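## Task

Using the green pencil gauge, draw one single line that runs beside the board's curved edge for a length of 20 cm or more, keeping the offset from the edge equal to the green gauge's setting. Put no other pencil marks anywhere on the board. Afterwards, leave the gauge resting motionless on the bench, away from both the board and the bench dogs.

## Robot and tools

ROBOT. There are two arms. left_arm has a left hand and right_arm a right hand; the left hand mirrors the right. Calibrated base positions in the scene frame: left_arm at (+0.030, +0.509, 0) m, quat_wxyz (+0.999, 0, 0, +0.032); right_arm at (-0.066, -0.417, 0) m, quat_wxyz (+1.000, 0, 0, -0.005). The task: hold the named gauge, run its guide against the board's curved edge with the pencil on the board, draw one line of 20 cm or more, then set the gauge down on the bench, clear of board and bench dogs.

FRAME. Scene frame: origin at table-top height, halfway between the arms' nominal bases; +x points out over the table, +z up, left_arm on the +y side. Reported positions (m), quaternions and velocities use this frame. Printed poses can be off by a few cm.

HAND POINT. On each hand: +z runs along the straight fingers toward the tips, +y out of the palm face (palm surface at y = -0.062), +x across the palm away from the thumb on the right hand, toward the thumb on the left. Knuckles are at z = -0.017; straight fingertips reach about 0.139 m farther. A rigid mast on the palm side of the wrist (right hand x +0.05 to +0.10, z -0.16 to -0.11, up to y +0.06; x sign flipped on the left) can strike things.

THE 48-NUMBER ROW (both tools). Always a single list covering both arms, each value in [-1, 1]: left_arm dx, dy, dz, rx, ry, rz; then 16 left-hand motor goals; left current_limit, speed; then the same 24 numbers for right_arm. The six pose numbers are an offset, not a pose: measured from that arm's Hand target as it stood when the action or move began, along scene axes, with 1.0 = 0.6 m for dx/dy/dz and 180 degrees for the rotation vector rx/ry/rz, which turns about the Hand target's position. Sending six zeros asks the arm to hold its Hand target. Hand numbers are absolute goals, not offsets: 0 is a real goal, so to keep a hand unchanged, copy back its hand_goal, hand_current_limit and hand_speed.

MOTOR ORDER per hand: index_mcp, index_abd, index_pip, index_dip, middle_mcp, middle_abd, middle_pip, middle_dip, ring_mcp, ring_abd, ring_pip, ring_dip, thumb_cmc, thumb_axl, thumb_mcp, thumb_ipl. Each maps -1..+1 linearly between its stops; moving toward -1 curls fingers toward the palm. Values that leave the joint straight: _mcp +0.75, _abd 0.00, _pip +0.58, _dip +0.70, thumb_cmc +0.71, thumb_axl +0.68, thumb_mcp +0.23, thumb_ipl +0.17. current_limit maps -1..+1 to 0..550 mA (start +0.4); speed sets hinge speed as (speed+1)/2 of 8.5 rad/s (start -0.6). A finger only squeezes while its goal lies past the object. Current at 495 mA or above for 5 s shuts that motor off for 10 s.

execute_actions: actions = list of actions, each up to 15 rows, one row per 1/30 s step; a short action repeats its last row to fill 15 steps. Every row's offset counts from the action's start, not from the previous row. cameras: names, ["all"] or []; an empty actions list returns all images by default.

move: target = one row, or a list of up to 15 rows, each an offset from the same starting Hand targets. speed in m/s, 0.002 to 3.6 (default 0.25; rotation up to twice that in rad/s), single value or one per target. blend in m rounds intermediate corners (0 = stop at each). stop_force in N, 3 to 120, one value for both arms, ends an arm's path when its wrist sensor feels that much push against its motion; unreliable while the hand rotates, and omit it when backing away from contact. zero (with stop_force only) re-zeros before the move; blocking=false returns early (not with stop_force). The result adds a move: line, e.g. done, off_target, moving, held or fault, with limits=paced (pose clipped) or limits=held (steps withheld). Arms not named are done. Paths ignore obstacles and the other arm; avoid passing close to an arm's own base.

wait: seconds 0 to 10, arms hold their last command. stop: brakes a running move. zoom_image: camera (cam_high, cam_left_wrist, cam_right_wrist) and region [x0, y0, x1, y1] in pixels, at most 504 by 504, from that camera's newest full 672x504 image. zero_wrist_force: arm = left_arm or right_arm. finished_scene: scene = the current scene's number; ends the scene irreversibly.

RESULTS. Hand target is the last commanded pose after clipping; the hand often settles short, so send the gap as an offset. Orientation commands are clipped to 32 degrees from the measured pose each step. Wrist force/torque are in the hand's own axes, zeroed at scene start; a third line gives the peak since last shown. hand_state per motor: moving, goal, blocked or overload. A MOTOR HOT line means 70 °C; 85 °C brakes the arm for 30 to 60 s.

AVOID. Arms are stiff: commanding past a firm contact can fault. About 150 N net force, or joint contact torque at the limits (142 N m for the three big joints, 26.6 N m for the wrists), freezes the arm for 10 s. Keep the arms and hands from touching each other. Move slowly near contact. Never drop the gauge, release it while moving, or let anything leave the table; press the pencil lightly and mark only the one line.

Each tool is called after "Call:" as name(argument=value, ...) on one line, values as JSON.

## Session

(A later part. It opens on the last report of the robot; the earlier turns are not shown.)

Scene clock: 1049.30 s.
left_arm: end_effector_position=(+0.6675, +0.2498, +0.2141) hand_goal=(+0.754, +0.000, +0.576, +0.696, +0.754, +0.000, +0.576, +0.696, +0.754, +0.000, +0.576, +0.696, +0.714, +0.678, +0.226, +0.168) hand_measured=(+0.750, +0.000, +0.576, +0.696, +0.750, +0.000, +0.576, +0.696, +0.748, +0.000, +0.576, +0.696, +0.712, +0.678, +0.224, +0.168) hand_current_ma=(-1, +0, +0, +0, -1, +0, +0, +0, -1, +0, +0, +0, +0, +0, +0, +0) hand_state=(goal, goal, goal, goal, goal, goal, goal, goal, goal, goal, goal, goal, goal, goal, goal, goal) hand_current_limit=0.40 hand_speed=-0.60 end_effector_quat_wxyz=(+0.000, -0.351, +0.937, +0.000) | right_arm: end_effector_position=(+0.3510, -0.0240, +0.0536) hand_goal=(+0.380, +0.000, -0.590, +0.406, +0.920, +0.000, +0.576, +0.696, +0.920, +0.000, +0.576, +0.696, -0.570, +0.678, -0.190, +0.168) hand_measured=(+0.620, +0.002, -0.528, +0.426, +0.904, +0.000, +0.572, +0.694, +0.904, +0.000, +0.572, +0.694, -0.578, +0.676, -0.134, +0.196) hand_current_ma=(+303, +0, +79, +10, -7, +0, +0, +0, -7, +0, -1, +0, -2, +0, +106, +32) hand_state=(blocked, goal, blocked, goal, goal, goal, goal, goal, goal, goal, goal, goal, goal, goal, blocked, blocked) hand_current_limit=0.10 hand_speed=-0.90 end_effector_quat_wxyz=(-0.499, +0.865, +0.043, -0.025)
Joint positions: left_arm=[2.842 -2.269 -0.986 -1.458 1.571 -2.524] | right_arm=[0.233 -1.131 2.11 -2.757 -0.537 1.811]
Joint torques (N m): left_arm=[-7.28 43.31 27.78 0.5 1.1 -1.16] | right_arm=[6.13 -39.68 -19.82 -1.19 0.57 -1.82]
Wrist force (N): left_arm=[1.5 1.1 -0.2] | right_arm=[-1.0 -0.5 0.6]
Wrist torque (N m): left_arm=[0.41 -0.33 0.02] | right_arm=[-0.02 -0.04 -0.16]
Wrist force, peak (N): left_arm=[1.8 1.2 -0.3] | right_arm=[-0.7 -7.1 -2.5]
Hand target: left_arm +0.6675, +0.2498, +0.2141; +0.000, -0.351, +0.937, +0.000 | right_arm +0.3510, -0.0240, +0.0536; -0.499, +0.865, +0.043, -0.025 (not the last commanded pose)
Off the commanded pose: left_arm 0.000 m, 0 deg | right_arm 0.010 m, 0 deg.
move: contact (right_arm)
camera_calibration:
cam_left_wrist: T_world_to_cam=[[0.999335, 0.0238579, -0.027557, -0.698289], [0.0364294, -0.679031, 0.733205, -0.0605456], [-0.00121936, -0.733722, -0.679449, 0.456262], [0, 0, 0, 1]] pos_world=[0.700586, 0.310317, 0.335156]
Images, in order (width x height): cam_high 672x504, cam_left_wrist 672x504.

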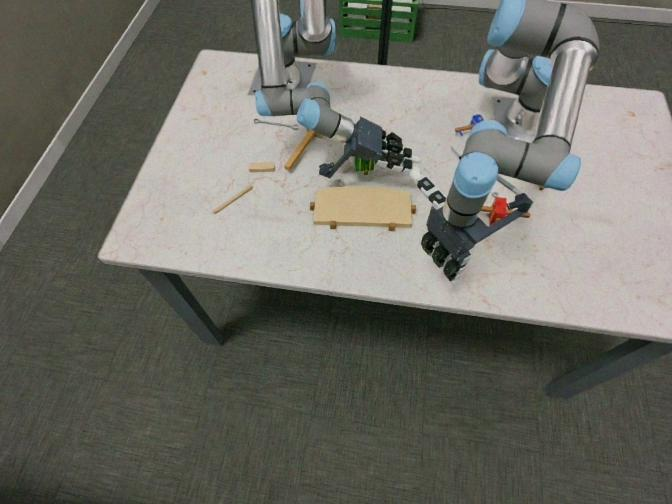

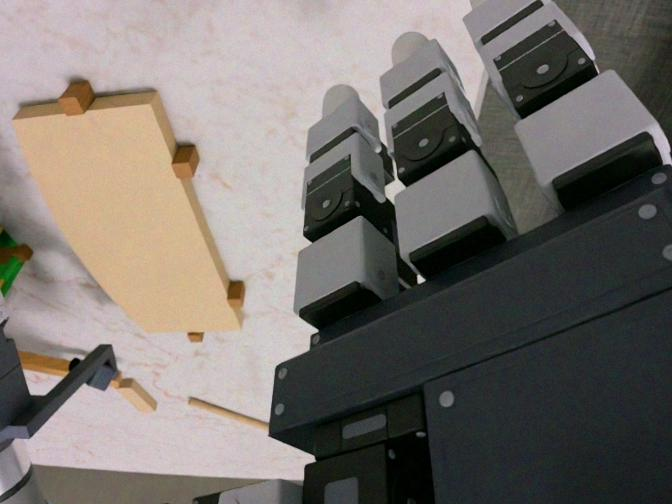

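Call:
move(target=[[0,0,0,0,0,0,0.754,0,0.576,0.696,0.754,0,0.576,0.696,0.754,0,0.576,0.696,0.714,0.678,0.226,0.168,0.4,-0.6,0,0,0,0,0,0,0.605,0,-0.56,0.406,0.92,0,0.576,0.696,0.92,0,0.576,0.696,-0.571,0.678,-0.145,0.168,-0.8,-0.9],[0,0,0,0,0,0,0.754,0,0.576,0.696,0.754,0,0.576,0.696,0.754,0,0.576,0.696,0.714,0.678,0.226,0.168,0.4,-0.6,0,0,-0.0025,0,0,0,0.605,0,-0.56,0.406,0.92,0,0.576,0.696,0.92,0,0.576,0.696,-0.571,0.678,-0.145,0.168,-0.8,-0.9]], speed=0.02)

Call:
move(target=[0,0,0,0,0,0,0.754,0,0.576,0.696,0.754,0,0.576,0.696,0.754,0,0.576,0.696,0.714,0.678,0.226,0.168,0.4,-0.6,0,0,0.0,0,0,0,0.38,0,-0.591,0.406,0.92,0,0.576,0.696,0.92,0,0.576,0.696,-0.571,0.678,-0.19,0.168,0.1,-0.9], cameras=["cam_high","cam_left_wrist"])

Call:
zoom_image(camera="cam_left_wrist", region=[0, 200, 120, 320])

Scene clock: 1076.23 s.
left_arm: end_effector_position=(+0.6675, +0.2498, +0.2141) hand_goal=(+0.754, +0.000, +0.576, +0.696, +0.754, +0.000, +0.576, +0.696, +0.754, +0.000, +0.576, +0.696, +0.714, +0.678, +0.226, +0.168) hand_measured=(+0.750, +0.000, +0.576, +0.696, +0.750, +0.000, +0.576, +0.696, +0.748, +0.000, +0.576, +0.696, +0.712, +0.678, +0.224, +0.168) hand_current_ma=(-1, +0, +0, +0, -1, +0, +0, +0, -1, +0, +0, +0, +0, +0, +0, +0) hand_state=(goal, goal, goal, goal, goal, goal, goal, goal, goal, goal, goal, goal, goal, goal, goal, goal) hand_current_limit=0.40 hand_speed=-0.60 end_effector_quat_wxyz=(+0.000, -0.351, +0.937, +0.000) | right_arm: end_effector_position=(+0.3510, -0.0240, +0.0521) hand_goal=(+0.606, +0.000, -0.560, +0.406, +0.920, +0.000, +0.576, +0.696, +0.920, +0.000, +0.576, +0.696, -0.570, +0.678, -0.144, +0.168) hand_measured=(+0.634, +0.002, -0.532, +0.408, +0.904, +0.000, +0.572, +0.694, +0.904, +0.000, +0.572, +0.694, -0.572, +0.676, -0.120, +0.190) hand_current_ma=(+21, +0, +19, +0, -7, +0, +0, +0, -7, +0, -1, +0, +0, +0, +22, +22) hand_state=(blocked, goal, blocked, goal, goal, goal, goal, goal, goal, goal, goal, goal, goal, goal, blocked, blocked) hand_current_limit=-0.80 hand_speed=-0.90 end_effector_quat_wxyz=(-0.499, +0.865, +0.043, -0.025)
Joint positions: left_arm=[2.842 -2.269 -0.986 -1.458 1.571 -2.524] | right_arm=[0.233 -1.128 2.111 -2.76 -0.537 1.811]
Joint torques (N m): left_arm=[-7.07 43.2 27.84 0.32 1.14 -1.04] | right_arm=[7.19 -24.23 -6.6 -3.74 0.61 -2.16]
Wrist force (N): left_arm=[1.5 1.1 -0.2] | right_arm=[-1.0 -5.2 -1.3]
Wrist torque (N m): left_arm=[0.41 -0.33 0.02] | right_arm=[-0.21 -0.09 -0.06]
Wrist force, peak (N): left_arm=[1.7 1.2 -0.1] | right_arm=[-1.0 -5.2 -1.3]
Hand target: left_arm +0.6675, +0.2498, +0.2141; +0.000, -0.351, +0.937, +0.000 | right_arm +0.3510, -0.0240, +0.0521; -0.499, +0.865, +0.043, -0.025
Off the commanded pose: left_arm 0.000 m, 0 deg | right_arm 0.000 m, 0 deg.
move: done

Scene clock: 1076.73 s.
left_arm: end_effector_position=(+0.6675, +0.2498, +0.2141) hand_goal=(+0.754, +0.000, +0.576, +0.696, +0.754, +0.000, +0.576, +0.696, +0.754, +0.000, +0.576, +0.696, +0.714, +0.678, +0.226, +0.168) hand_measured=(+0.750, +0.000, +0.576, +0.696, +0.750, +0.000, +0.576, +0.696, +0.748, +0.000, +0.576, +0.696, +0.712, +0.678, +0.224, +0.168) hand_current_ma=(-1, +0, +0, +0, -1, +0, +0, +0, -1, +0, +0, +0, +0, +0, +0, +0) hand_state=(goal, goal, goal, goal, goal, goal, goal, goal, goal, goal, goal, goal, goal, goal, goal, goal) hand_current_limit=0.40 hand_speed=-0.60 end_effector_quat_wxyz=(+0.000, -0.351, +0.937, +0.000) | right_arm: end_effector_position=(+0.3510, -0.0240, +0.0521) hand_goal=(+0.380, +0.000, -0.590, +0.406, +0.920, +0.000, +0.576, +0.696, +0.920, +0.000, +0.576, +0.696, -0.570, +0.678, -0.190, +0.168) hand_measured=(+0.626, +0.002, -0.536, +0.412, +0.904, +0.000, +0.572, +0.694, +0.904, +0.000, +0.572, +0.694, -0.574, +0.676, -0.122, +0.190) hand_current_ma=(+303, +0, +60, +1, -7, +0, +0, +0, -7, +0, -1, +0, +0, +0, +148, +22) hand_state=(blocked, goal, blocked, goal, goal, goal, goal, goal, goal, goal, goal, goal, goal, goal, blocked, blocked) hand_current_limit=0.10 hand_speed=-0.90 end_effector_quat_wxyz=(-0.499, +0.865, +0.043, -0.025)
Joint positions: left_arm=[2.842 -2.269 -0.986 -1.458 1.571 -2.524] | right_arm=[0.233 -1.128 2.111 -2.761 -0.537 1.811]
Joint torques (N m): left_arm=[-7.15 43.4 26.58 0.49 1.21 -1.06] | right_arm=[7.31 -25.65 -6.84 -3.62 0.66 -1.85]
Wrist force (N): left_arm=[1.6 1.1 0.1] | right_arm=[-1.5 -5.6 -1.0]
Wrist torque (N m): left_arm=[0.38 -0.34 0.03] | right_arm=[-0.19 -0.05 -0.07]
Wrist force, peak (N): left_arm=[1.6 1.1 -0.3] | right_arm=[-1.6 -5.7 -1.0]
Hand target: left_arm +0.6675, +0.2498, +0.2141; +0.000, -0.351, +0.937, +0.000 | right_arm +0.3510, -0.0240, +0.0521; -0.499, +0.865, +0.043, -0.025
Off the commanded pose: left_arm 0.000 m, 0 deg | right_arm 0.000 m, 0 deg.
move: done
camera_calibration:
cam_left_wrist: T_world_to_cam=[[0.999335, 0.0238579, -0.027557, -0.698289], [0.0364294, -0.679031, 0.733205, -0.0605456], [-0.00121936, -0.733722, -0.679449, 0.456262], [0, 0, 0, 1]] pos_world=[0.700586, 0.310317, 0.335156]
Images, in order (width x height): cam_high 672x504, cam_left_wrist 672x504.

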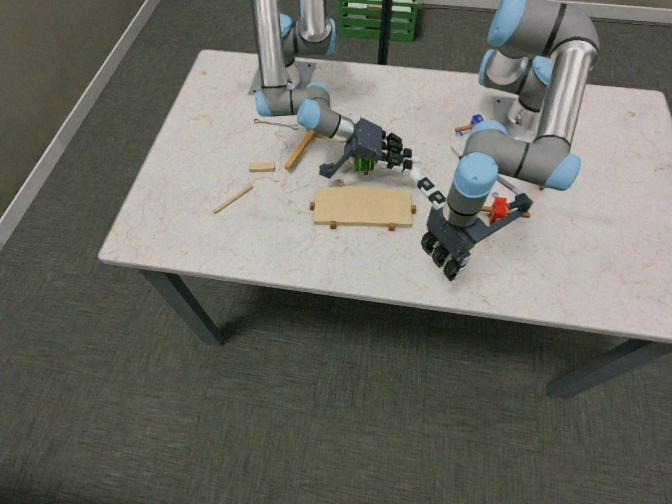

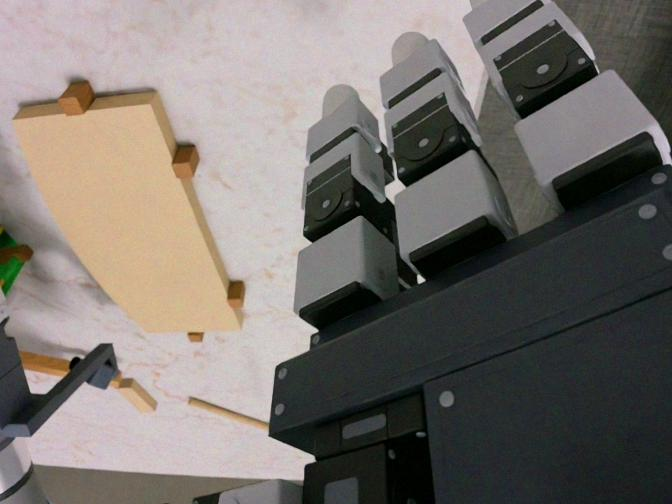

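Scaled by 4.200 from the camera's 672x504 image, which has a finer 960x720 frame.

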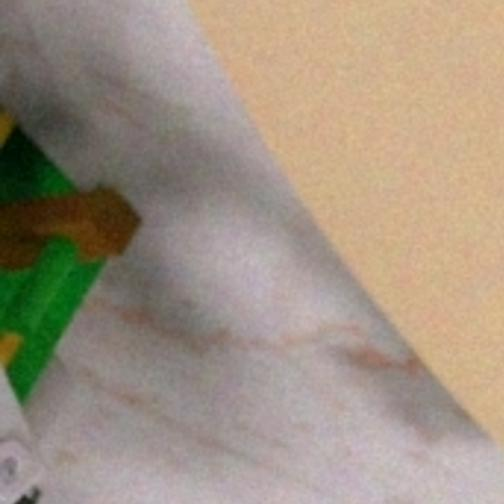

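Call:
move(target=[[0,0,0,0,0,0,0.754,0,0.576,0.696,0.754,0,0.576,0.696,0.754,0,0.576,0.696,0.714,0.678,0.226,0.168,0.4,-0.6,0,0,0.08,0,0,0,0.38,0,-0.591,0.406,0.92,0,0.576,0.696,0.92,0,0.576,0.696,-0.571,0.678,-0.19,0.168,0.1,-0.9],[0,0,0,0,0,0,0.754,0,0.576,0.696,0.754,0,0.576,0.696,0.754,0,0.576,0.696,0.714,0.678,0.226,0.168,0.4,-0.6,0.1117,-0.19,0.08,0,0,0.065,0.38,0,-0.591,0.406,0.92,0,0.576,0.696,0.92,0,0.576,0.696,-0.571,0.678,-0.19,0.168,0.1,-0.9],[0,0,0,0,0,0,0.754,0,0.576,0.696,0.754,0,0.576,0.696,0.754,0,0.576,0.696,0.714,0.678,0.226,0.168,0.4,-0.6,0.1117,-0.19,0.0258,0,0,0.065,0.38,0,-0.591,0.406,0.92,0,0.576,0.696,0.92,0,0.576,0.696,-0.571,0.678,-0.19,0.168,0.1,-0.9]], speed=0.1, blend=[0.01,0.01,0], cameras=["cam_high","cam_left_wrist"])

Call:
zoom_image(camera="cam_left_wrist", region=[0, 200, 220, 400])

Call:
zoom_image(camera="cam_high", region=[280, 130, 390, 230])

Scene clock: 1101.67 s.
left_arm: end_effector_position=(+0.6675, +0.2498, +0.2141) hand_goal=(+0.754, +0.000, +0.576, +0.696, +0.754, +0.000, +0.576, +0.696, +0.754, +0.000, +0.576, +0.696, +0.714, +0.678, +0.226, +0.168) hand_measured=(+0.750, +0.000, +0.576, +0.696, +0.750, +0.000, +0.576, +0.696, +0.748, +0.000, +0.576, +0.696, +0.712, +0.678, +0.224, +0.168) hand_current_ma=(-1, +0, +0, +0, -1, +0, +0, +0, -1, +0, +0, +0, +0, +0, +0, +0) hand_state=(goal, goal, goal, goal, goal, goal, goal, goal, goal, goal, goal, goal, goal, goal, goal, goal) hand_current_limit=0.40 hand_speed=-0.60 end_effector_quat_wxyz=(+0.000, -0.351, +0.937, +0.000) | right_arm: end_effector_position=(+0.4180, -0.1381, +0.0676) hand_goal=(+0.380, +0.000, -0.590, +0.406, +0.920, +0.000, +0.576, +0.696, +0.920, +0.000, +0.576, +0.696, -0.570, +0.678, -0.190, +0.168) hand_measured=(+0.608, +0.002, -0.528, +0.430, +0.904, +0.000, +0.572, +0.694, +0.904, +0.000, +0.572, +0.694, -0.574, +0.676, -0.122, +0.192) hand_current_ma=(+303, +0, +79, +15, -7, +0, +0, +0, -7, +0, -1, +0, -1, +0, +148, +25) hand_state=(blocked, goal, blocked, blocked, goal, goal, goal, goal, goal, goal, goal, goal, goal, goal, blocked, blocked) hand_current_limit=0.10 hand_speed=-0.90 end_effector_quat_wxyz=(-0.494, +0.856, +0.131, -0.076)
Joint positions: left_arm=[2.842 -2.269 -0.986 -1.458 1.571 -2.524] | right_arm=[0.016 -1.172 1.873 -1.801 -0.597 1.02]
Joint torques (N m): left_arm=[-7.42 42.83 28.38 0.43 1.16 -1.11] | right_arm=[1.21 -29.23 -10.72 -3.35 0.57 2.37]
Wrist force (N): left_arm=[1.4 1.1 0.0] | right_arm=[-0.9 0.9 1.4]
Wrist torque (N m): left_arm=[0.39 -0.31 0.01] | right_arm=[-0.04 -0.05 -0.10]
Wrist force, peak (N): left_arm=[1.6 1.3 -0.2] | right_arm=[-1.4 -5.9 -1.0]
Hand target: left_arm +0.6675, +0.2498, +0.2141; +0.000, -0.351, +0.937, +0.000 | right_arm +0.4180, -0.1380, +0.0675; -0.494, +0.856, +0.131, -0.076
Off the commanded pose: left_arm 0.000 m, 0 deg | right_arm 0.000 m, 0 deg.
move: done
camera_calibration:
cam_left_wrist: T_world_to_cam=[[0.999335, 0.0238579, -0.027557, -0.698289], [0.0364294, -0.679031, 0.733205, -0.0605456], [-0.00121936, -0.733722, -0.679449, 0.456262], [0, 0, 0, 1]] pos_world=[0.700586, 0.310317, 0.335156]
Images, in order (width x height): cam_high 672x504, cam_left_wrist 672x504.

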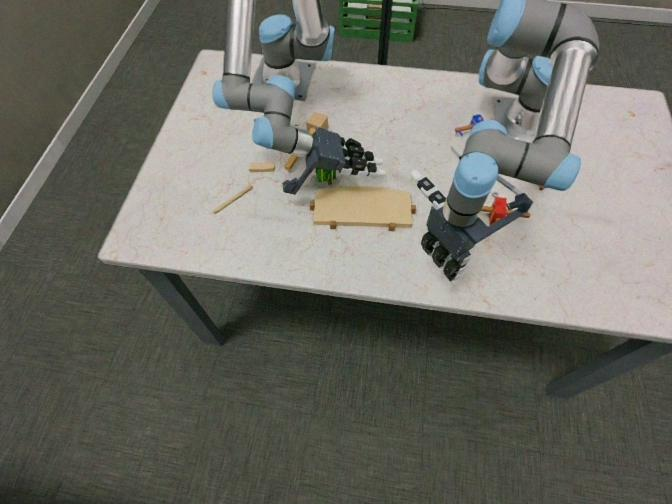

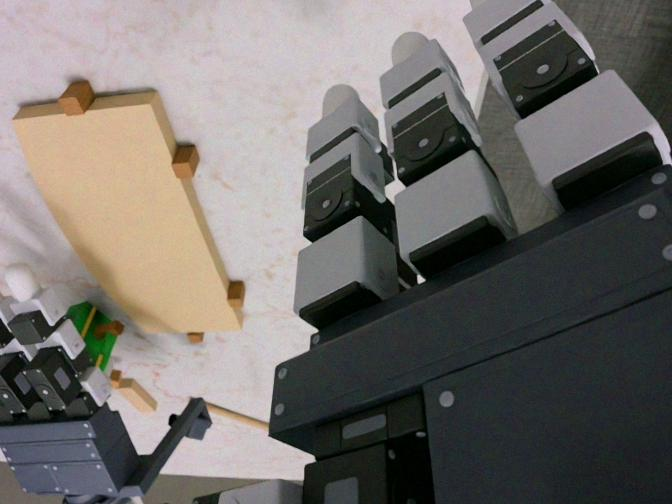

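Scaled by 2.291 from the camera's 672x504 image, which has a finer 960x720 frame.

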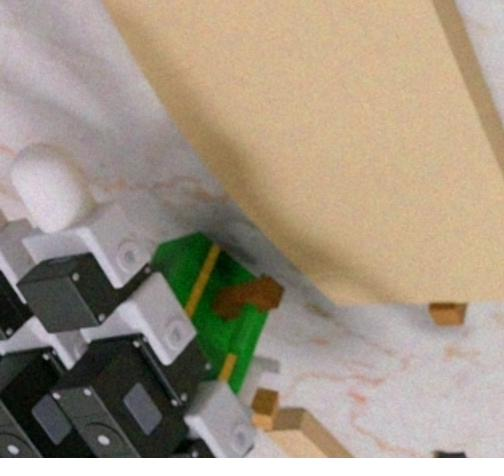

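Scaled by 4.582 from the camera's 672x504 image, which has a finer 960x720 frame.

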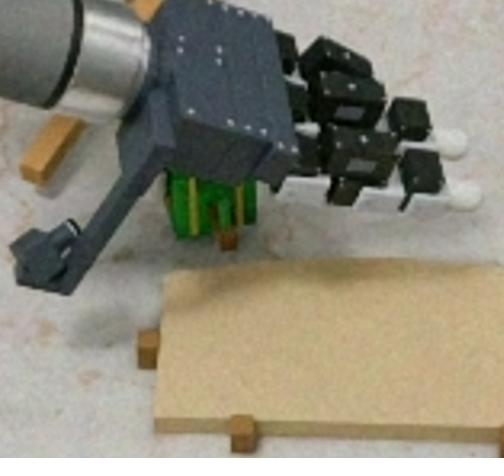

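Call:
move(target=[0,0,0,0,0,0,0.754,0,0.576,0.696,0.754,0,0.576,0.696,0.754,0,0.576,0.696,0.714,0.678,0.226,0.168,0.4,-0.6,0.0795,0.0251,0,0,0,0,0.38,0,-0.591,0.406,0.92,0,0.576,0.696,0.92,0,0.576,0.696,-0.571,0.678,-0.19,0.168,0.1,-0.9], speed=0.018, stop_force=3, cameras=["cam_high","cam_left_wrist"])

Call:
zoom_image(camera="cam_left_wrist", region=[0, 230, 200, 400])

Scene clock: 1112.47 s.
left_arm: end_effector_position=(+0.6675, +0.2498, +0.2141) hand_goal=(+0.754, +0.000, +0.576, +0.696, +0.754, +0.000, +0.576, +0.696, +0.754, +0.000, +0.576, +0.696, +0.714, +0.678, +0.226, +0.168) hand_measured=(+0.750, +0.000, +0.576, +0.696, +0.750, +0.000, +0.576, +0.696, +0.748, +0.000, +0.576, +0.696, +0.712, +0.678, +0.224, +0.168) hand_current_ma=(-1, +0, +0, +0, -1, +0, +0, +0, -1, +0, +0, +0, +0, +0, +0, +0) hand_state=(goal, goal, goal, goal, goal, goal, goal, goal, goal, goal, goal, goal, goal, goal, goal, goal) hand_current_limit=0.40 hand_speed=-0.60 end_effector_quat_wxyz=(+0.000, -0.351, +0.937, +0.000) | right_arm: end_effector_position=(+0.4579, -0.1254, +0.0675) hand_goal=(+0.380, +0.000, -0.590, +0.406, +0.920, +0.000, +0.576, +0.696, +0.920, +0.000, +0.576, +0.696, -0.570, +0.678, -0.190, +0.168) hand_measured=(+0.608, +0.004, -0.528, +0.430, +0.904, +0.000, +0.572, +0.694, +0.904, +0.000, +0.572, +0.694, -0.560, +0.684, -0.122, +0.194) hand_current_ma=(+303, +0, +80, +15, -7, +0, +0, +0, -7, +0, -1, +0, +3, +1, +148, +29) hand_state=(blocked, goal, blocked, blocked, goal, goal, goal, goal, goal, goal, goal, goal, goal, goal, blocked, blocked) hand_current_limit=0.10 hand_speed=-0.90 end_effector_quat_wxyz=(-0.494, +0.856, +0.131, -0.076)
Joint positions: left_arm=[2.842 -2.269 -0.986 -1.458 1.571 -2.524] | right_arm=[0.037 -1.09 1.75 -1.788 -0.588 1.054]
Joint torques (N m): left_arm=[-7.18 44.81 28.03 0.59 1.14 -1.07] | right_arm=[-8.28 -46.23 -12.23 -3.56 -0.03 -2.39]
Wrist force (N): left_arm=[1.5 1.2 0.1] | right_arm=[-2.1 -0.1 1.0]
Wrist torque (N m): left_arm=[0.38 -0.33 0.02] | right_arm=[-0.03 -0.03 -0.08]
Wrist force, peak (N): left_arm=[1.7 1.2 0.1] | right_arm=[-4.1 -2.2 1.3]
Hand target: left_arm +0.6675, +0.2498, +0.2141; +0.000, -0.351, +0.937, +0.000 | right_arm +0.4579, -0.1254, +0.0675; -0.494, +0.856, +0.131, -0.076 (not the last commanded pose)
Off the commanded pose: left_arm 0.000 m, 0 deg | right_arm 0.008 m, 0 deg.
move: contact (right_arm)
camera_calibration:
cam_left_wrist: T_world_to_cam=[[0.999335, 0.0238579, -0.027557, -0.698289], [0.0364294, -0.679031, 0.733205, -0.0605456], [-0.00121936, -0.733722, -0.679449, 0.456262], [0, 0, 0, 1]] pos_world=[0.700586, 0.310317, 0.335156]
Images, in order (width x height): cam_high 672x504, cam_left_wrist 672x504.

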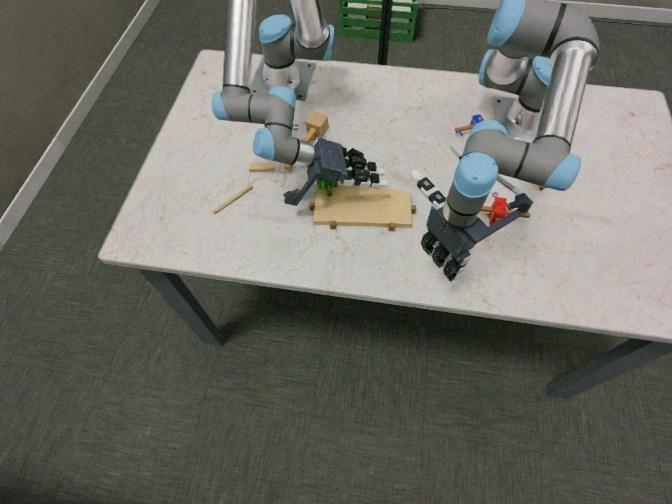

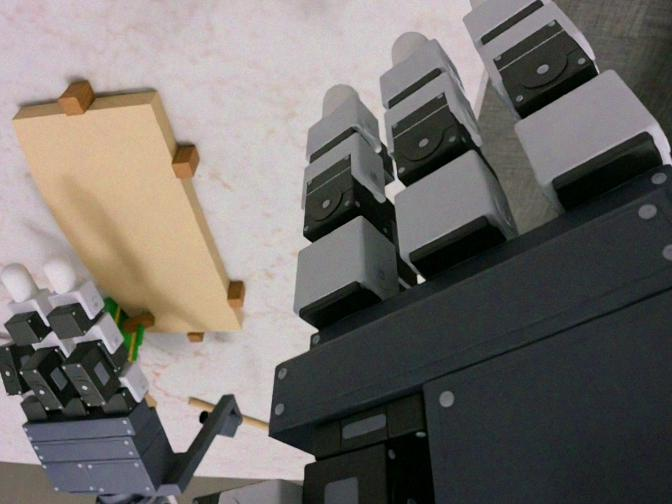

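Scaled by 2.520 from the camera's 672x504 image, which has a finer 960x720 frame.

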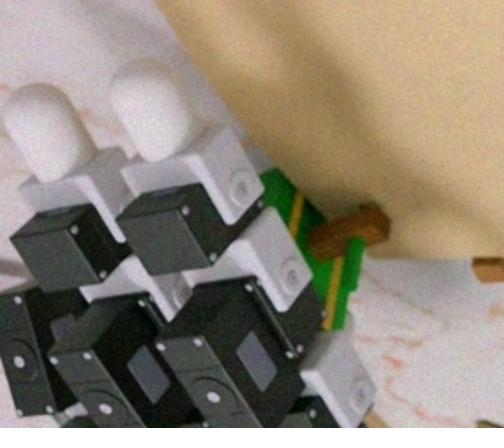

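Call:
move(target=[[0,0,0,0,0,0,0.754,0,0.576,0.696,0.754,0,0.576,0.696,0.754,0,0.576,0.696,0.714,0.678,0.226,0.168,0.4,-0.6,-0.0223,-0.007,0,0,0,0,0.38,0,-0.591,0.406,0.92,0,0.576,0.696,0.92,0,0.576,0.696,-0.571,0.678,-0.19,0.168,0.1,-0.9],[0,0,0,0,0,0,0.754,0,0.576,0.696,0.754,0,0.576,0.696,0.754,0,0.576,0.696,0.714,0.678,0.226,0.168,0.4,-0.6,-0.0558,0.1978,0,0,0,-0.0653,0.38,0,-0.591,0.406,0.92,0,0.576,0.696,0.92,0,0.576,0.696,-0.571,0.678,-0.19,0.168,0.1,-0.9]], speed=0.08, blend=[0.005,0])

Call:
move(target=[0,0,0,0,0,0,0.754,0,0.576,0.696,0.754,0,0.576,0.696,0.754,0,0.576,0.696,0.714,0.678,0.226,0.168,0.4,-0.6,0.0531,0.0053,0,0,0,0,0.38,0,-0.591,0.406,0.92,0,0.576,0.696,0.92,0,0.576,0.696,-0.571,0.678,-0.19,0.168,0.1,-0.9], speed=0.018, stop_force=3, cameras=["cam_left_wrist"])

Call:
zoom_image(camera="cam_left_wrist", region=[0, 170, 180, 330])

Scene clock: 1143.03 s.
left_arm: end_effector_position=(+0.6675, +0.2498, +0.2141) hand_goal=(+0.754, +0.000, +0.576, +0.696, +0.754, +0.000, +0.576, +0.696, +0.754, +0.000, +0.576, +0.696, +0.714, +0.678, +0.226, +0.168) hand_measured=(+0.750, +0.000, +0.576, +0.696, +0.750, +0.000, +0.576, +0.696, +0.748, +0.000, +0.576, +0.696, +0.712, +0.678, +0.224, +0.168) hand_current_ma=(-1, +0, +0, +0, -1, +0, +0, +0, -1, +0, +0, +0, +0, +0, +0, +0) hand_state=(goal, goal, goal, goal, goal, goal, goal, goal, goal, goal, goal, goal, goal, goal, goal, goal) hand_current_limit=0.40 hand_speed=-0.60 end_effector_quat_wxyz=(+0.000, -0.351, +0.937, +0.000) | right_arm: end_effector_position=(+0.4245, -0.0068, +0.0675) hand_goal=(+0.380, +0.000, -0.590, +0.406, +0.920, +0.000, +0.576, +0.696, +0.920, +0.000, +0.576, +0.696, -0.570, +0.678, -0.190, +0.168) hand_measured=(+0.606, +0.004, -0.526, +0.432, +0.904, +0.000, +0.572, +0.694, +0.904, +0.000, +0.572, +0.694, -0.576, +0.678, -0.122, +0.194) hand_current_ma=(+303, +0, +81, +16, -7, +0, +0, +0, -7, +0, -1, +0, -2, +0, +148, +29) hand_state=(blocked, goal, blocked, blocked, goal, goal, goal, goal, goal, goal, goal, goal, goal, goal, blocked, blocked) hand_current_limit=0.10 hand_speed=-0.90 end_effector_quat_wxyz=(-0.499, +0.865, +0.043, -0.025)
Joint positions: left_arm=[2.842 -2.269 -0.986 -1.458 1.571 -2.524] | right_arm=[0.234 -1.04 1.886 -2.627 -0.538 1.815]
Joint torques (N m): left_arm=[-8.17 44.52 27.27 0.45 1.27 -0.88] | right_arm=[8.26 -32.52 -9.02 -4.24 0.42 2.33]
Wrist force (N): left_arm=[1.5 1.2 0.1] | right_arm=[-0.9 0.5 1.3]
Wrist torque (N m): left_arm=[0.39 -0.33 0.02] | right_arm=[-0.06 -0.01 -0.16]
Wrist force, peak (N): left_arm=[1.7 1.2 0.0] | right_arm=[-2.3 -0.3 1.2]
Hand target: left_arm +0.6675, +0.2498, +0.2141; +0.000, -0.351, +0.937, +0.000 | right_arm +0.4245, -0.0068, +0.0675; -0.499, +0.865, +0.043, -0.025
Off the commanded pose: left_arm 0.000 m, 0 deg | right_arm 0.000 m, 0 deg.
move: done

Scene clock: 1144.83 s.
left_arm: end_effector_position=(+0.6675, +0.2498, +0.2141) hand_goal=(+0.754, +0.000, +0.576, +0.696, +0.754, +0.000, +0.576, +0.696, +0.754, +0.000, +0.576, +0.696, +0.714, +0.678, +0.226, +0.168) hand_measured=(+0.750, +0.000, +0.576, +0.696, +0.750, +0.000, +0.576, +0.696, +0.748, +0.000, +0.576, +0.696, +0.712, +0.678, +0.224, +0.168) hand_current_ma=(-1, +0, +0, +0, -1, +0, +0, +0, -1, +0, +0, +0, +0, +0, +0, +0) hand_state=(goal, goal, goal, goal, goal, goal, goal, goal, goal, goal, goal, goal, goal, goal, goal, goal) hand_current_limit=0.40 hand_speed=-0.60 end_effector_quat_wxyz=(+0.000, -0.351, +0.937, +0.000) | right_arm: end_effector_position=(+0.4373, -0.0055, +0.0676) hand_goal=(+0.380, +0.000, -0.590, +0.406, +0.920, +0.000, +0.576, +0.696, +0.920, +0.000, +0.576, +0.696, -0.570, +0.678, -0.190, +0.168) hand_measured=(+0.606, +0.004, -0.526, +0.432, +0.904, +0.000, +0.572, +0.694, +0.904, +0.000, +0.572, +0.694, -0.558, +0.684, -0.122, +0.194) hand_current_ma=(+303, +1, +83, +16, -7, +0, +0, +0, -7, +0, -1, +0, +4, +1, +148, +29) hand_state=(blocked, goal, blocked, blocked, goal, goal, goal, goal, goal, goal, goal, goal, goal, goal, blocked, blocked) hand_current_limit=0.10 hand_speed=-0.90 end_effector_quat_wxyz=(-0.499, +0.865, +0.043, -0.025)
Joint positions: left_arm=[2.842 -2.269 -0.986 -1.458 1.571 -2.524] | right_arm=[0.231 -1.02 1.848 -2.605 -0.537 1.81]
Joint torques (N m): left_arm=[-6.99 43.87 27.26 0.52 1.14 -1.09] | right_arm=[4.48 -47.21 -9.86 -4.29 -0.13 2.14]
Wrist force (N): left_arm=[1.5 1.1 0.1] | right_arm=[-2.2 -1.3 1.8]
Wrist torque (N m): left_arm=[0.37 -0.32 0.02] | right_arm=[-0.05 0.01 0.00]
Wrist force, peak (N): left_arm=[1.7 1.1 -0.1] | right_arm=[-4.3 -3.9 2.6]
Hand target: left_arm +0.6675, +0.2498, +0.2141; +0.000, -0.351, +0.937, +0.000 | right_arm +0.4373, -0.0055, +0.0676; -0.499, +0.865, +0.043, -0.025 (not the last commanded pose)
Off the commanded pose: left_arm 0.000 m, 0 deg | right_arm 0.019 m, 0 deg.
move: contact (right_arm)
camera_calibration:
cam_left_wrist: T_world_to_cam=[[0.999335, 0.0238579, -0.027557, -0.698289], [0.0364294, -0.679031, 0.733205, -0.0605456], [-0.00121936, -0.733722, -0.679449, 0.456262], [0, 0, 0, 1]] pos_world=[0.700586, 0.310317, 0.335156]
Images, in order (width x height): cam_left_wrist 672x504.

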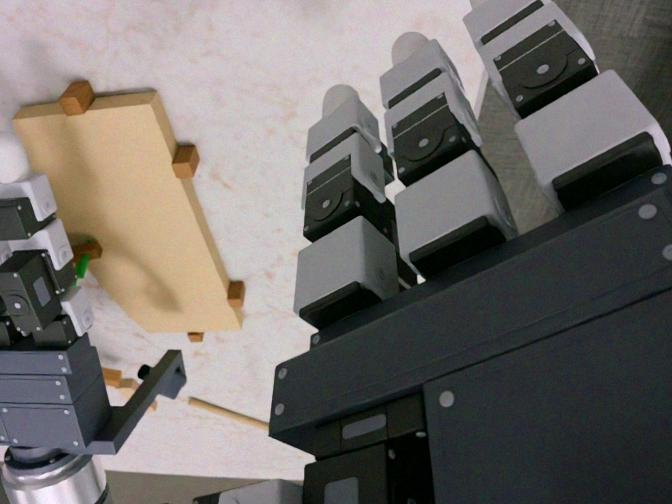

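Scaled by 2.800 from the camera's 672x504 image, which has a finer 960x720 frame.

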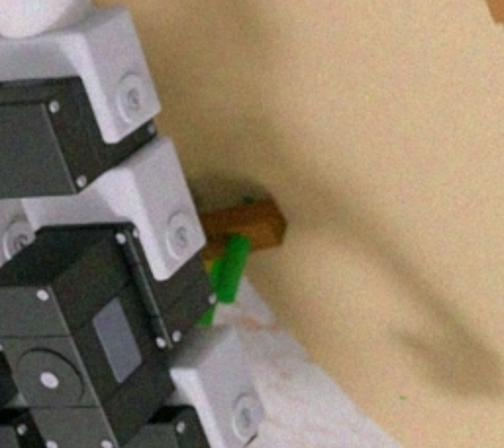

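Call:
zoom_image(camera="cam_left_wrist", region=[120, 280, 180, 340])

Call:
zoom_image(camera="cam_left_wrist", region=[60, 220, 120, 280])

Scaled by 8.400 from the camera's 672x504 image, which has a finer 960x720 frame.

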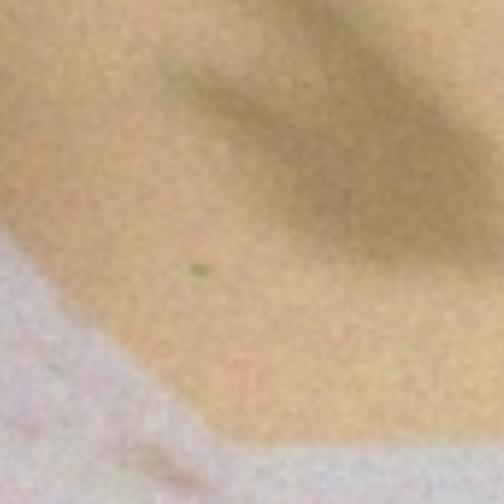

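Scaled by 8.400 from the camera's 672x504 image, which has a finer 960x720 frame.

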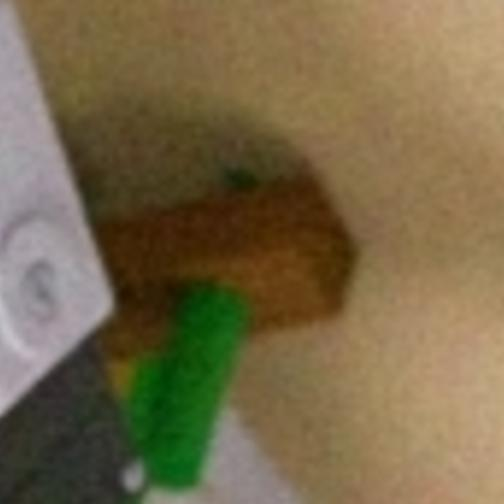

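Call:
move(target=[[0,0,0,0,0,0,0.754,0,0.576,0.696,0.754,0,0.576,0.696,0.754,0,0.576,0.696,0.714,0.678,0.226,0.168,0.4,-0.6,0,0,0.0207,0,0,0,0.38,0,-0.591,0.406,0.92,0,0.576,0.696,0.92,0,0.576,0.696,-0.571,0.678,-0.19,0.168,0.1,-0.9],[0,0,0,0,0,0,0.754,0,0.576,0.696,0.754,0,0.576,0.696,0.754,0,0.576,0.696,0.714,0.678,0.226,0.168,0.4,-0.6,0.0,-0.1,0.0207,0,0,0.0326,0.38,0,-0.591,0.406,0.92,0,0.576,0.696,0.92,0,0.576,0.696,-0.571,0.678,-0.19,0.168,0.1,-0.9],[0,0,0,0,0,0,0.754,0,0.576,0.696,0.754,0,0.576,0.696,0.754,0,0.576,0.696,0.714,0.678,0.226,0.168,0.4,-0.6,0.028,-0.2018,0.0207,0,0,0.0653,0.38,0,-0.591,0.406,0.92,0,0.576,0.696,0.92,0,0.576,0.696,-0.571,0.678,-0.19,0.168,0.1,-0.9]], speed=0.08, blend=[0.001,0.01,0], cameras=["cam_left_wrist"])

Call:
zoom_image(camera="cam_left_wrist", region=[50, 210, 130, 290])

Call:
zoom_image(camera="cam_left_wrist", region=[60, 270, 180, 390])

Scene clock: 1192.53 s.
left_arm: end_effector_position=(+0.6675, +0.2498, +0.2141) hand_goal=(+0.754, +0.000, +0.576, +0.696, +0.754, +0.000, +0.576, +0.696, +0.754, +0.000, +0.576, +0.696, +0.714, +0.678, +0.226, +0.168) hand_measured=(+0.750, +0.000, +0.576, +0.696, +0.750, +0.000, +0.576, +0.696, +0.748, +0.000, +0.576, +0.696, +0.712, +0.678, +0.224, +0.168) hand_current_ma=(-1, +0, +0, +0, -1, +0, +0, +0, -1, +0, +0, +0, +0, +0, +0, +0) hand_state=(goal, goal, goal, goal, goal, goal, goal, goal, goal, goal, goal, goal, goal, goal, goal, goal) hand_current_limit=0.40 hand_speed=-0.60 end_effector_quat_wxyz=(+0.000, -0.351, +0.937, +0.000) | right_arm: end_effector_position=(+0.4541, -0.1265, +0.0800) hand_goal=(+0.380, +0.000, -0.590, +0.406, +0.920, +0.000, +0.576, +0.696, +0.920, +0.000, +0.576, +0.696, -0.570, +0.678, -0.190, +0.168) hand_measured=(+0.604, +0.004, -0.526, +0.432, +0.904, +0.000, +0.572, +0.694, +0.904, +0.000, +0.572, +0.694, -0.576, +0.678, -0.122, +0.194) hand_current_ma=(+303, +1, +84, +16, -7, +0, +0, +0, -7, +0, -1, +0, -2, +0, +148, +30) hand_state=(blocked, goal, blocked, blocked, goal, goal, goal, goal, goal, goal, goal, goal, goal, goal, blocked, blocked) hand_current_limit=0.10 hand_speed=-0.90 end_effector_quat_wxyz=(-0.494, +0.856, +0.131, -0.076)
Joint positions: left_arm=[2.842 -2.269 -0.986 -1.458 1.571 -2.524] | right_arm=[0.035 -1.116 1.751 -1.761 -0.588 1.051]
Joint torques (N m): left_arm=[-7.65 44.45 26.95 0.5 1.2 -1.06] | right_arm=[-6.61 -32.07 -24.16 -0.71 0.2 -2.07]
Wrist force (N): left_arm=[1.5 1.0 0.1] | right_arm=[-0.9 0.7 1.2]
Wrist torque (N m): left_arm=[0.37 -0.33 0.02] | right_arm=[-0.03 -0.06 -0.06]
Wrist force, peak (N): left_arm=[1.6 1.3 0.1] | right_arm=[-2.3 -1.4 1.7]
Hand target: left_arm +0.6675, +0.2498, +0.2141; +0.000, -0.351, +0.937, +0.000 | right_arm +0.4541, -0.1265, +0.0800; -0.494, +0.856, +0.131, -0.076
Off the commanded pose: left_arm 0.000 m, 0 deg | right_arm 0.000 m, 0 deg.
move: done
camera_calibration:
cam_left_wrist: T_world_to_cam=[[0.999335, 0.0238579, -0.027557, -0.698289], [0.0364294, -0.679031, 0.733205, -0.0605456], [-0.00121936, -0.733722, -0.679449, 0.456262], [0, 0, 0, 1]] pos_world=[0.700586, 0.310317, 0.335156]
Images, in order (width x height): cam_left_wrist 672x504.

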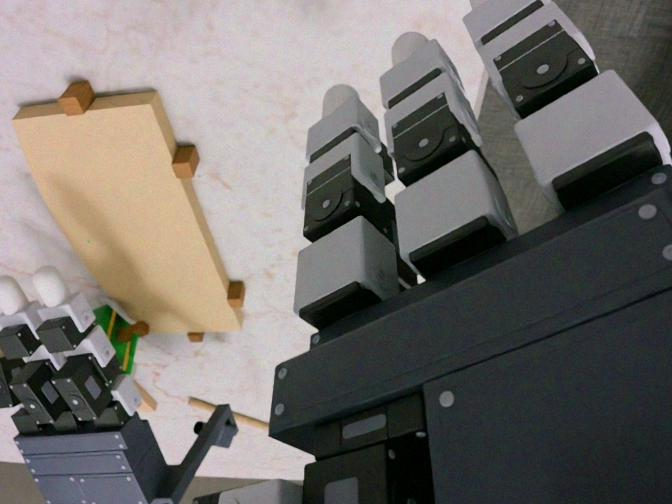

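Scaled by 6.300 from the camera's 672x504 image, which has a finer 960x720 frame.

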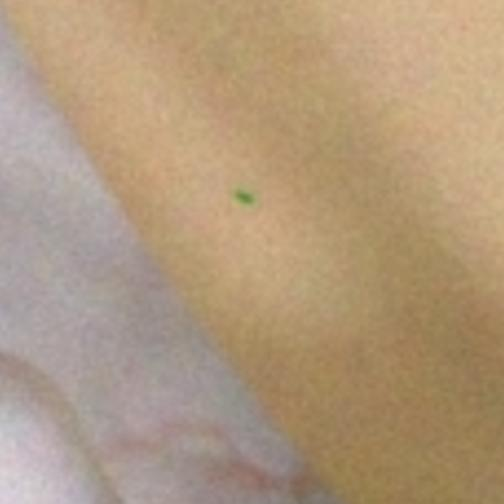

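Scaled by 4.200 from the camera's 672x504 image, which has a finer 960x720 frame.

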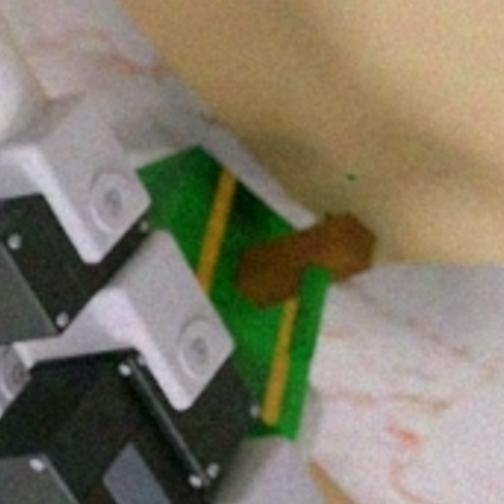

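Call:
move(target=[0,0,0,0,0,0,0.754,0,0.576,0.696,0.754,0,0.576,0.696,0.754,0,0.576,0.696,0.714,0.678,0.226,0.168,0.4,-0.6,0,0,-0.0183,0,0,0,0.38,0,-0.591,0.406,0.92,0,0.576,0.696,0.92,0,0.576,0.696,-0.571,0.678,-0.19,0.168,0.1,-0.9], speed=0.03)

Call:
move(target=[0,0,0,0,0,0,0.754,0,0.576,0.696,0.754,0,0.576,0.696,0.754,0,0.576,0.696,0.714,0.678,0.226,0.168,0.4,-0.6,0.0159,0.005,0,0,0,0,0.38,0,-0.591,0.406,0.92,0,0.576,0.696,0.92,0,0.576,0.696,-0.571,0.678,-0.19,0.168,0.1,-0.9], speed=0.012, stop_force=3, cameras=["cam_left_wrist"])

Call:
zoom_image(camera="cam_left_wrist", region=[80, 270, 200, 390])

Scene clock: 1208.90 s.
left_arm: end_effector_position=(+0.6675, +0.2498, +0.2141) hand_goal=(+0.754, +0.000, +0.576, +0.696, +0.754, +0.000, +0.576, +0.696, +0.754, +0.000, +0.576, +0.696, +0.714, +0.678, +0.226, +0.168) hand_measured=(+0.750, +0.000, +0.576, +0.696, +0.750, +0.000, +0.576, +0.696, +0.748, +0.000, +0.576, +0.696, +0.712, +0.678, +0.224, +0.168) hand_current_ma=(-1, +0, +0, +0, -1, +0, +0, +0, -1, +0, +0, +0, +0, +0, +0, +0) hand_state=(goal, goal, goal, goal, goal, goal, goal, goal, goal, goal, goal, goal, goal, goal, goal, goal) hand_current_limit=0.40 hand_speed=-0.60 end_effector_quat_wxyz=(+0.000, -0.351, +0.937, +0.000) | right_arm: end_effector_position=(+0.4541, -0.1265, +0.0691) hand_goal=(+0.380, +0.000, -0.590, +0.406, +0.920, +0.000, +0.576, +0.696, +0.920, +0.000, +0.576, +0.696, -0.570, +0.678, -0.190, +0.168) hand_measured=(+0.604, +0.004, -0.526, +0.432, +0.904, +0.000, +0.572, +0.694, +0.904, +0.000, +0.572, +0.694, -0.576, +0.678, -0.122, +0.194) hand_current_ma=(+303, +1, +84, +16, -7, +0, +0, +0, -7, +0, -1, +0, -2, +0, +148, +30) hand_state=(blocked, goal, blocked, blocked, goal, goal, goal, goal, goal, goal, goal, goal, goal, goal, blocked, blocked) hand_current_limit=0.10 hand_speed=-0.90 end_effector_quat_wxyz=(-0.494, +0.856, +0.131, -0.076)
Joint positions: left_arm=[2.842 -2.269 -0.986 -1.458 1.571 -2.524] | right_arm=[0.035 -1.1 1.761 -1.787 -0.588 1.051]
Joint torques (N m): left_arm=[-7.88 44.66 27.79 0.46 1.29 -0.87] | right_arm=[-5.88 -33.6 -12.18 -3.29 0.2 -0.22]
Wrist force (N): left_arm=[1.4 1.1 -0.1] | right_arm=[-1.1 0.7 1.3]
Wrist torque (N m): left_arm=[0.40 -0.31 0.01] | right_arm=[-0.04 -0.05 -0.07]
Wrist force, peak (N): left_arm=[1.7 1.3 0.1] | right_arm=[-1.3 0.8 1.2]
Hand target: left_arm +0.6675, +0.2498, +0.2141; +0.000, -0.351, +0.937, +0.000 | right_arm +0.4541, -0.1265, +0.0690; -0.494, +0.856, +0.131, -0.076
Off the commanded pose: left_arm 0.000 m, 0 deg | right_arm 0.000 m, 0 deg.
move: done

Scene clock: 1210.47 s.
left_arm: end_effector_position=(+0.6675, +0.2498, +0.2141) hand_goal=(+0.754, +0.000, +0.576, +0.696, +0.754, +0.000, +0.576, +0.696, +0.754, +0.000, +0.576, +0.696, +0.714, +0.678, +0.226, +0.168) hand_measured=(+0.750, +0.000, +0.576, +0.696, +0.750, +0.000, +0.576, +0.696, +0.748, +0.000, +0.576, +0.696, +0.712, +0.678, +0.224, +0.168) hand_current_ma=(-1, +0, +0, +0, -1, +0, +0, +0, -1, +0, +0, +0, +0, +0, +0, +0) hand_state=(goal, goal, goal, goal, goal, goal, goal, goal, goal, goal, goal, goal, goal, goal, goal, goal) hand_current_limit=0.40 hand_speed=-0.60 end_effector_quat_wxyz=(+0.000, -0.351, +0.937, +0.000) | right_arm: end_effector_position=(+0.4595, -0.1248, +0.0690) hand_goal=(+0.380, +0.000, -0.590, +0.406, +0.920, +0.000, +0.576, +0.696, +0.920, +0.000, +0.576, +0.696, -0.570, +0.678, -0.190, +0.168) hand_measured=(+0.604, +0.004, -0.526, +0.432, +0.904, +0.000, +0.572, +0.694, +0.904, +0.000, +0.572, +0.694, -0.560, +0.682, -0.122, +0.194) hand_current_ma=(+303, +1, +85, +16, -7, +0, +0, +0, -7, +0, -1, +0, +3, +1, +148, +30) hand_state=(blocked, goal, blocked, blocked, goal, goal, goal, goal, goal, goal, goal, goal, goal, goal, blocked, blocked) hand_current_limit=0.10 hand_speed=-0.90 end_effector_quat_wxyz=(-0.494, +0.856, +0.131, -0.076)
Joint positions: left_arm=[2.842 -2.269 -0.986 -1.458 1.571 -2.524] | right_arm=[0.038 -1.089 1.743 -1.784 -0.587 1.055]
Joint torques (N m): left_arm=[-6.68 45.53 27.52 0.42 1.03 -1.08] | right_arm=[-7.89 -45.89 -11.68 -3.7 -0.14 -2.21]
Wrist force (N): left_arm=[1.5 1.0 0.1] | right_arm=[-2.4 -0.5 1.4]
Wrist torque (N m): left_arm=[0.37 -0.33 0.02] | right_arm=[0.02 -0.03 -0.08]
Wrist force, peak (N): left_arm=[1.6 1.2 0.1] | right_arm=[-4.5 -2.6 1.5]
Hand target: left_arm +0.6675, +0.2498, +0.2141; +0.000, -0.351, +0.937, +0.000 | right_arm +0.4595, -0.1248, +0.0690; -0.494, +0.856, +0.131, -0.076 (not the last commanded pose)
Off the commanded pose: left_arm 0.000 m, 0 deg | right_arm 0.004 m, 0 deg.
move: contact (right_arm)
camera_calibration:
cam_left_wrist: T_world_to_cam=[[0.999335, 0.0238579, -0.027557, -0.698289], [0.0364294, -0.679031, 0.733205, -0.0605456], [-0.00121936, -0.733722, -0.679449, 0.456262], [0, 0, 0, 1]] pos_world=[0.700586, 0.310317, 0.335156]
Images, in order (width x height): cam_left_wrist 672x504.

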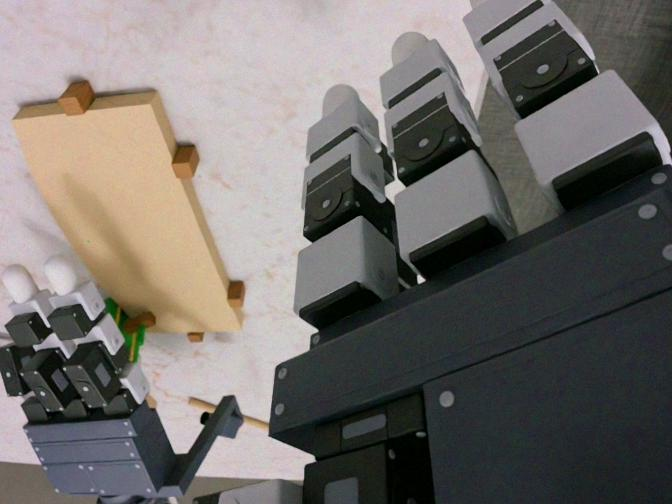

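Scaled by 4.200 from the camera's 672x504 image, which has a finer 960x720 frame.

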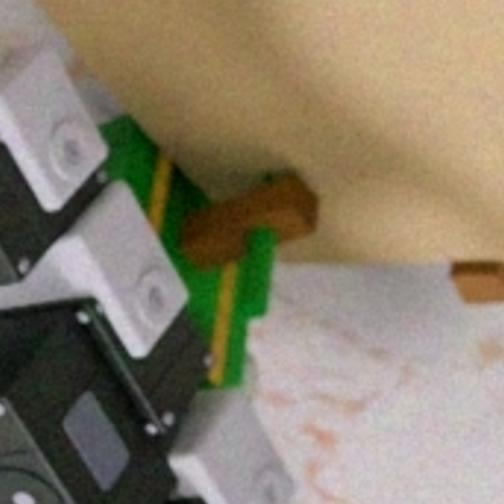

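Call:
move(target=[[0,0,0,0,0,0,0.754,0,0.576,0.696,0.754,0,0.576,0.696,0.754,0,0.576,0.696,0.714,0.678,0.226,0.168,0.4,-0.6,-0.0008,-0.0003,-0.0067,0,0,0,0.38,0,-0.591,0.406,0.92,0,0.576,0.696,0.92,0,0.576,0.696,-0.571,0.678,-0.19,0.168,0.1,-0.9],[0,0,0,0,0,0,0.754,0,0.576,0.696,0.754,0,0.576,0.696,0.754,0,0.576,0.696,0.714,0.678,0.226,0.168,0.4,-0.6,-0.0168,0.0655,-0.0067,0,0,-0.02176,0.38,0,-0.591,0.406,0.92,0,0.576,0.696,0.92,0,0.576,0.696,-0.571,0.678,-0.19,0.168,0.1,-0.9],[0,0,0,0,0,0,0.754,0,0.576,0.696,0.754,0,0.576,0.696,0.754,0,0.576,0.696,0.714,0.678,0.226,0.168,0.4,-0.6,-0.0283,0.1323,-0.0067,0,0,-0.04352,0.38,0,-0.591,0.406,0.92,0,0.576,0.696,0.92,0,0.576,0.696,-0.571,0.678,-0.19,0.168,0.1,-0.9],[0,0,0,0,0,0,0.754,0,0.576,0.696,0.754,0,0.576,0.696,0.754,0,0.576,0.696,0.714,0.678,0.226,0.168,0.4,-0.6,-0.0351,0.1997,-0.0067,0,0,-0.06528,0.38,0,-0.591,0.406,0.92,0,0.576,0.696,0.92,0,0.576,0.696,-0.571,0.678,-0.19,0.168,0.1,-0.9]], speed=0.04, blend=[0,0.004,0.004,0], cameras=["cam_left_wrist"])

Call:
zoom_image(camera="cam_left_wrist", region=[40, 190, 190, 340])

Scene clock: 1226.73 s.
left_arm: end_effector_position=(+0.6675, +0.2498, +0.2141) hand_goal=(+0.754, +0.000, +0.576, +0.696, +0.754, +0.000, +0.576, +0.696, +0.754, +0.000, +0.576, +0.696, +0.714, +0.678, +0.226, +0.168) hand_measured=(+0.750, +0.000, +0.576, +0.696, +0.750, +0.000, +0.576, +0.696, +0.748, +0.000, +0.576, +0.696, +0.712, +0.678, +0.224, +0.168) hand_current_ma=(-1, +0, +0, +0, -1, +0, +0, +0, -1, +0, +0, +0, +0, +0, +0, +0) hand_state=(goal, goal, goal, goal, goal, goal, goal, goal, goal, goal, goal, goal, goal, goal, goal, goal) hand_current_limit=0.40 hand_speed=-0.60 end_effector_quat_wxyz=(+0.000, -0.351, +0.937, +0.000) | right_arm: end_effector_position=(+0.4385, -0.0050, +0.0650) hand_goal=(+0.380, +0.000, -0.590, +0.406, +0.920, +0.000, +0.576, +0.696, +0.920, +0.000, +0.576, +0.696, -0.570, +0.678, -0.190, +0.168) hand_measured=(+0.554, +0.006, -0.514, +0.438, +0.904, +0.000, +0.572, +0.694, +0.904, +0.000, +0.572, +0.694, -0.532, +0.692, -0.092, +0.206) hand_current_ma=(+302, +1, +112, +24, -7, +0, +0, +0, -7, +0, -1, +0, +35, +8, +286, +57) hand_state=(blocked, goal, blocked, blocked, goal, goal, goal, goal, goal, goal, goal, goal, blocked, goal, blocked, blocked) hand_current_limit=0.10 hand_speed=-0.90 end_effector_quat_wxyz=(-0.499, +0.865, +0.043, -0.025)
Joint positions: left_arm=[2.842 -2.269 -0.986 -1.458 1.571 -2.524] | right_arm=[0.231 -1.013 1.845 -2.609 -0.537 1.81]
Joint torques (N m): left_arm=[-6.59 45.86 25.08 0.4 1.16 -1.02] | right_arm=[7.17 -33.04 -11.67 -4.4 0.35 1.9]
Wrist force (N): left_arm=[1.4 1.1 0.0] | right_arm=[-3.7 -1.0 -3.3]
Wrist torque (N m): left_arm=[0.39 -0.32 0.01] | right_arm=[-0.30 0.00 -0.09]
Wrist force, peak (N): left_arm=[1.6 1.3 0.1] | right_arm=[-7.9 -9.6 -3.0]
Hand target: left_arm +0.6675, +0.2498, +0.2141; +0.000, -0.351, +0.937, +0.000 | right_arm +0.4385, -0.0050, +0.0650; -0.499, +0.865, +0.043, -0.025
Off the commanded pose: left_arm 0.000 m, 0 deg | right_arm 0.000 m, 0 deg.
move: done
camera_calibration:
cam_left_wrist: T_world_to_cam=[[0.999335, 0.0238579, -0.027557, -0.698289], [0.0364294, -0.679031, 0.733205, -0.0605456], [-0.00121936, -0.733722, -0.679449, 0.456262], [0, 0, 0, 1]] pos_world=[0.700586, 0.310317, 0.335156]
Images, in order (width x height): cam_left_wrist 672x504.

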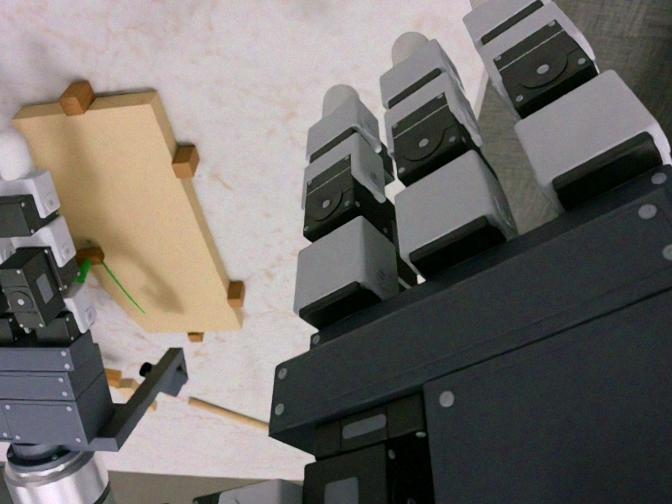

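Scaled by 3.360 from the camera's 672x504 image, which has a finer 960x720 frame.

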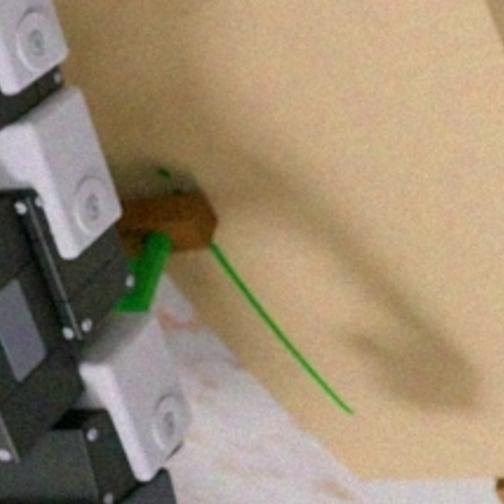

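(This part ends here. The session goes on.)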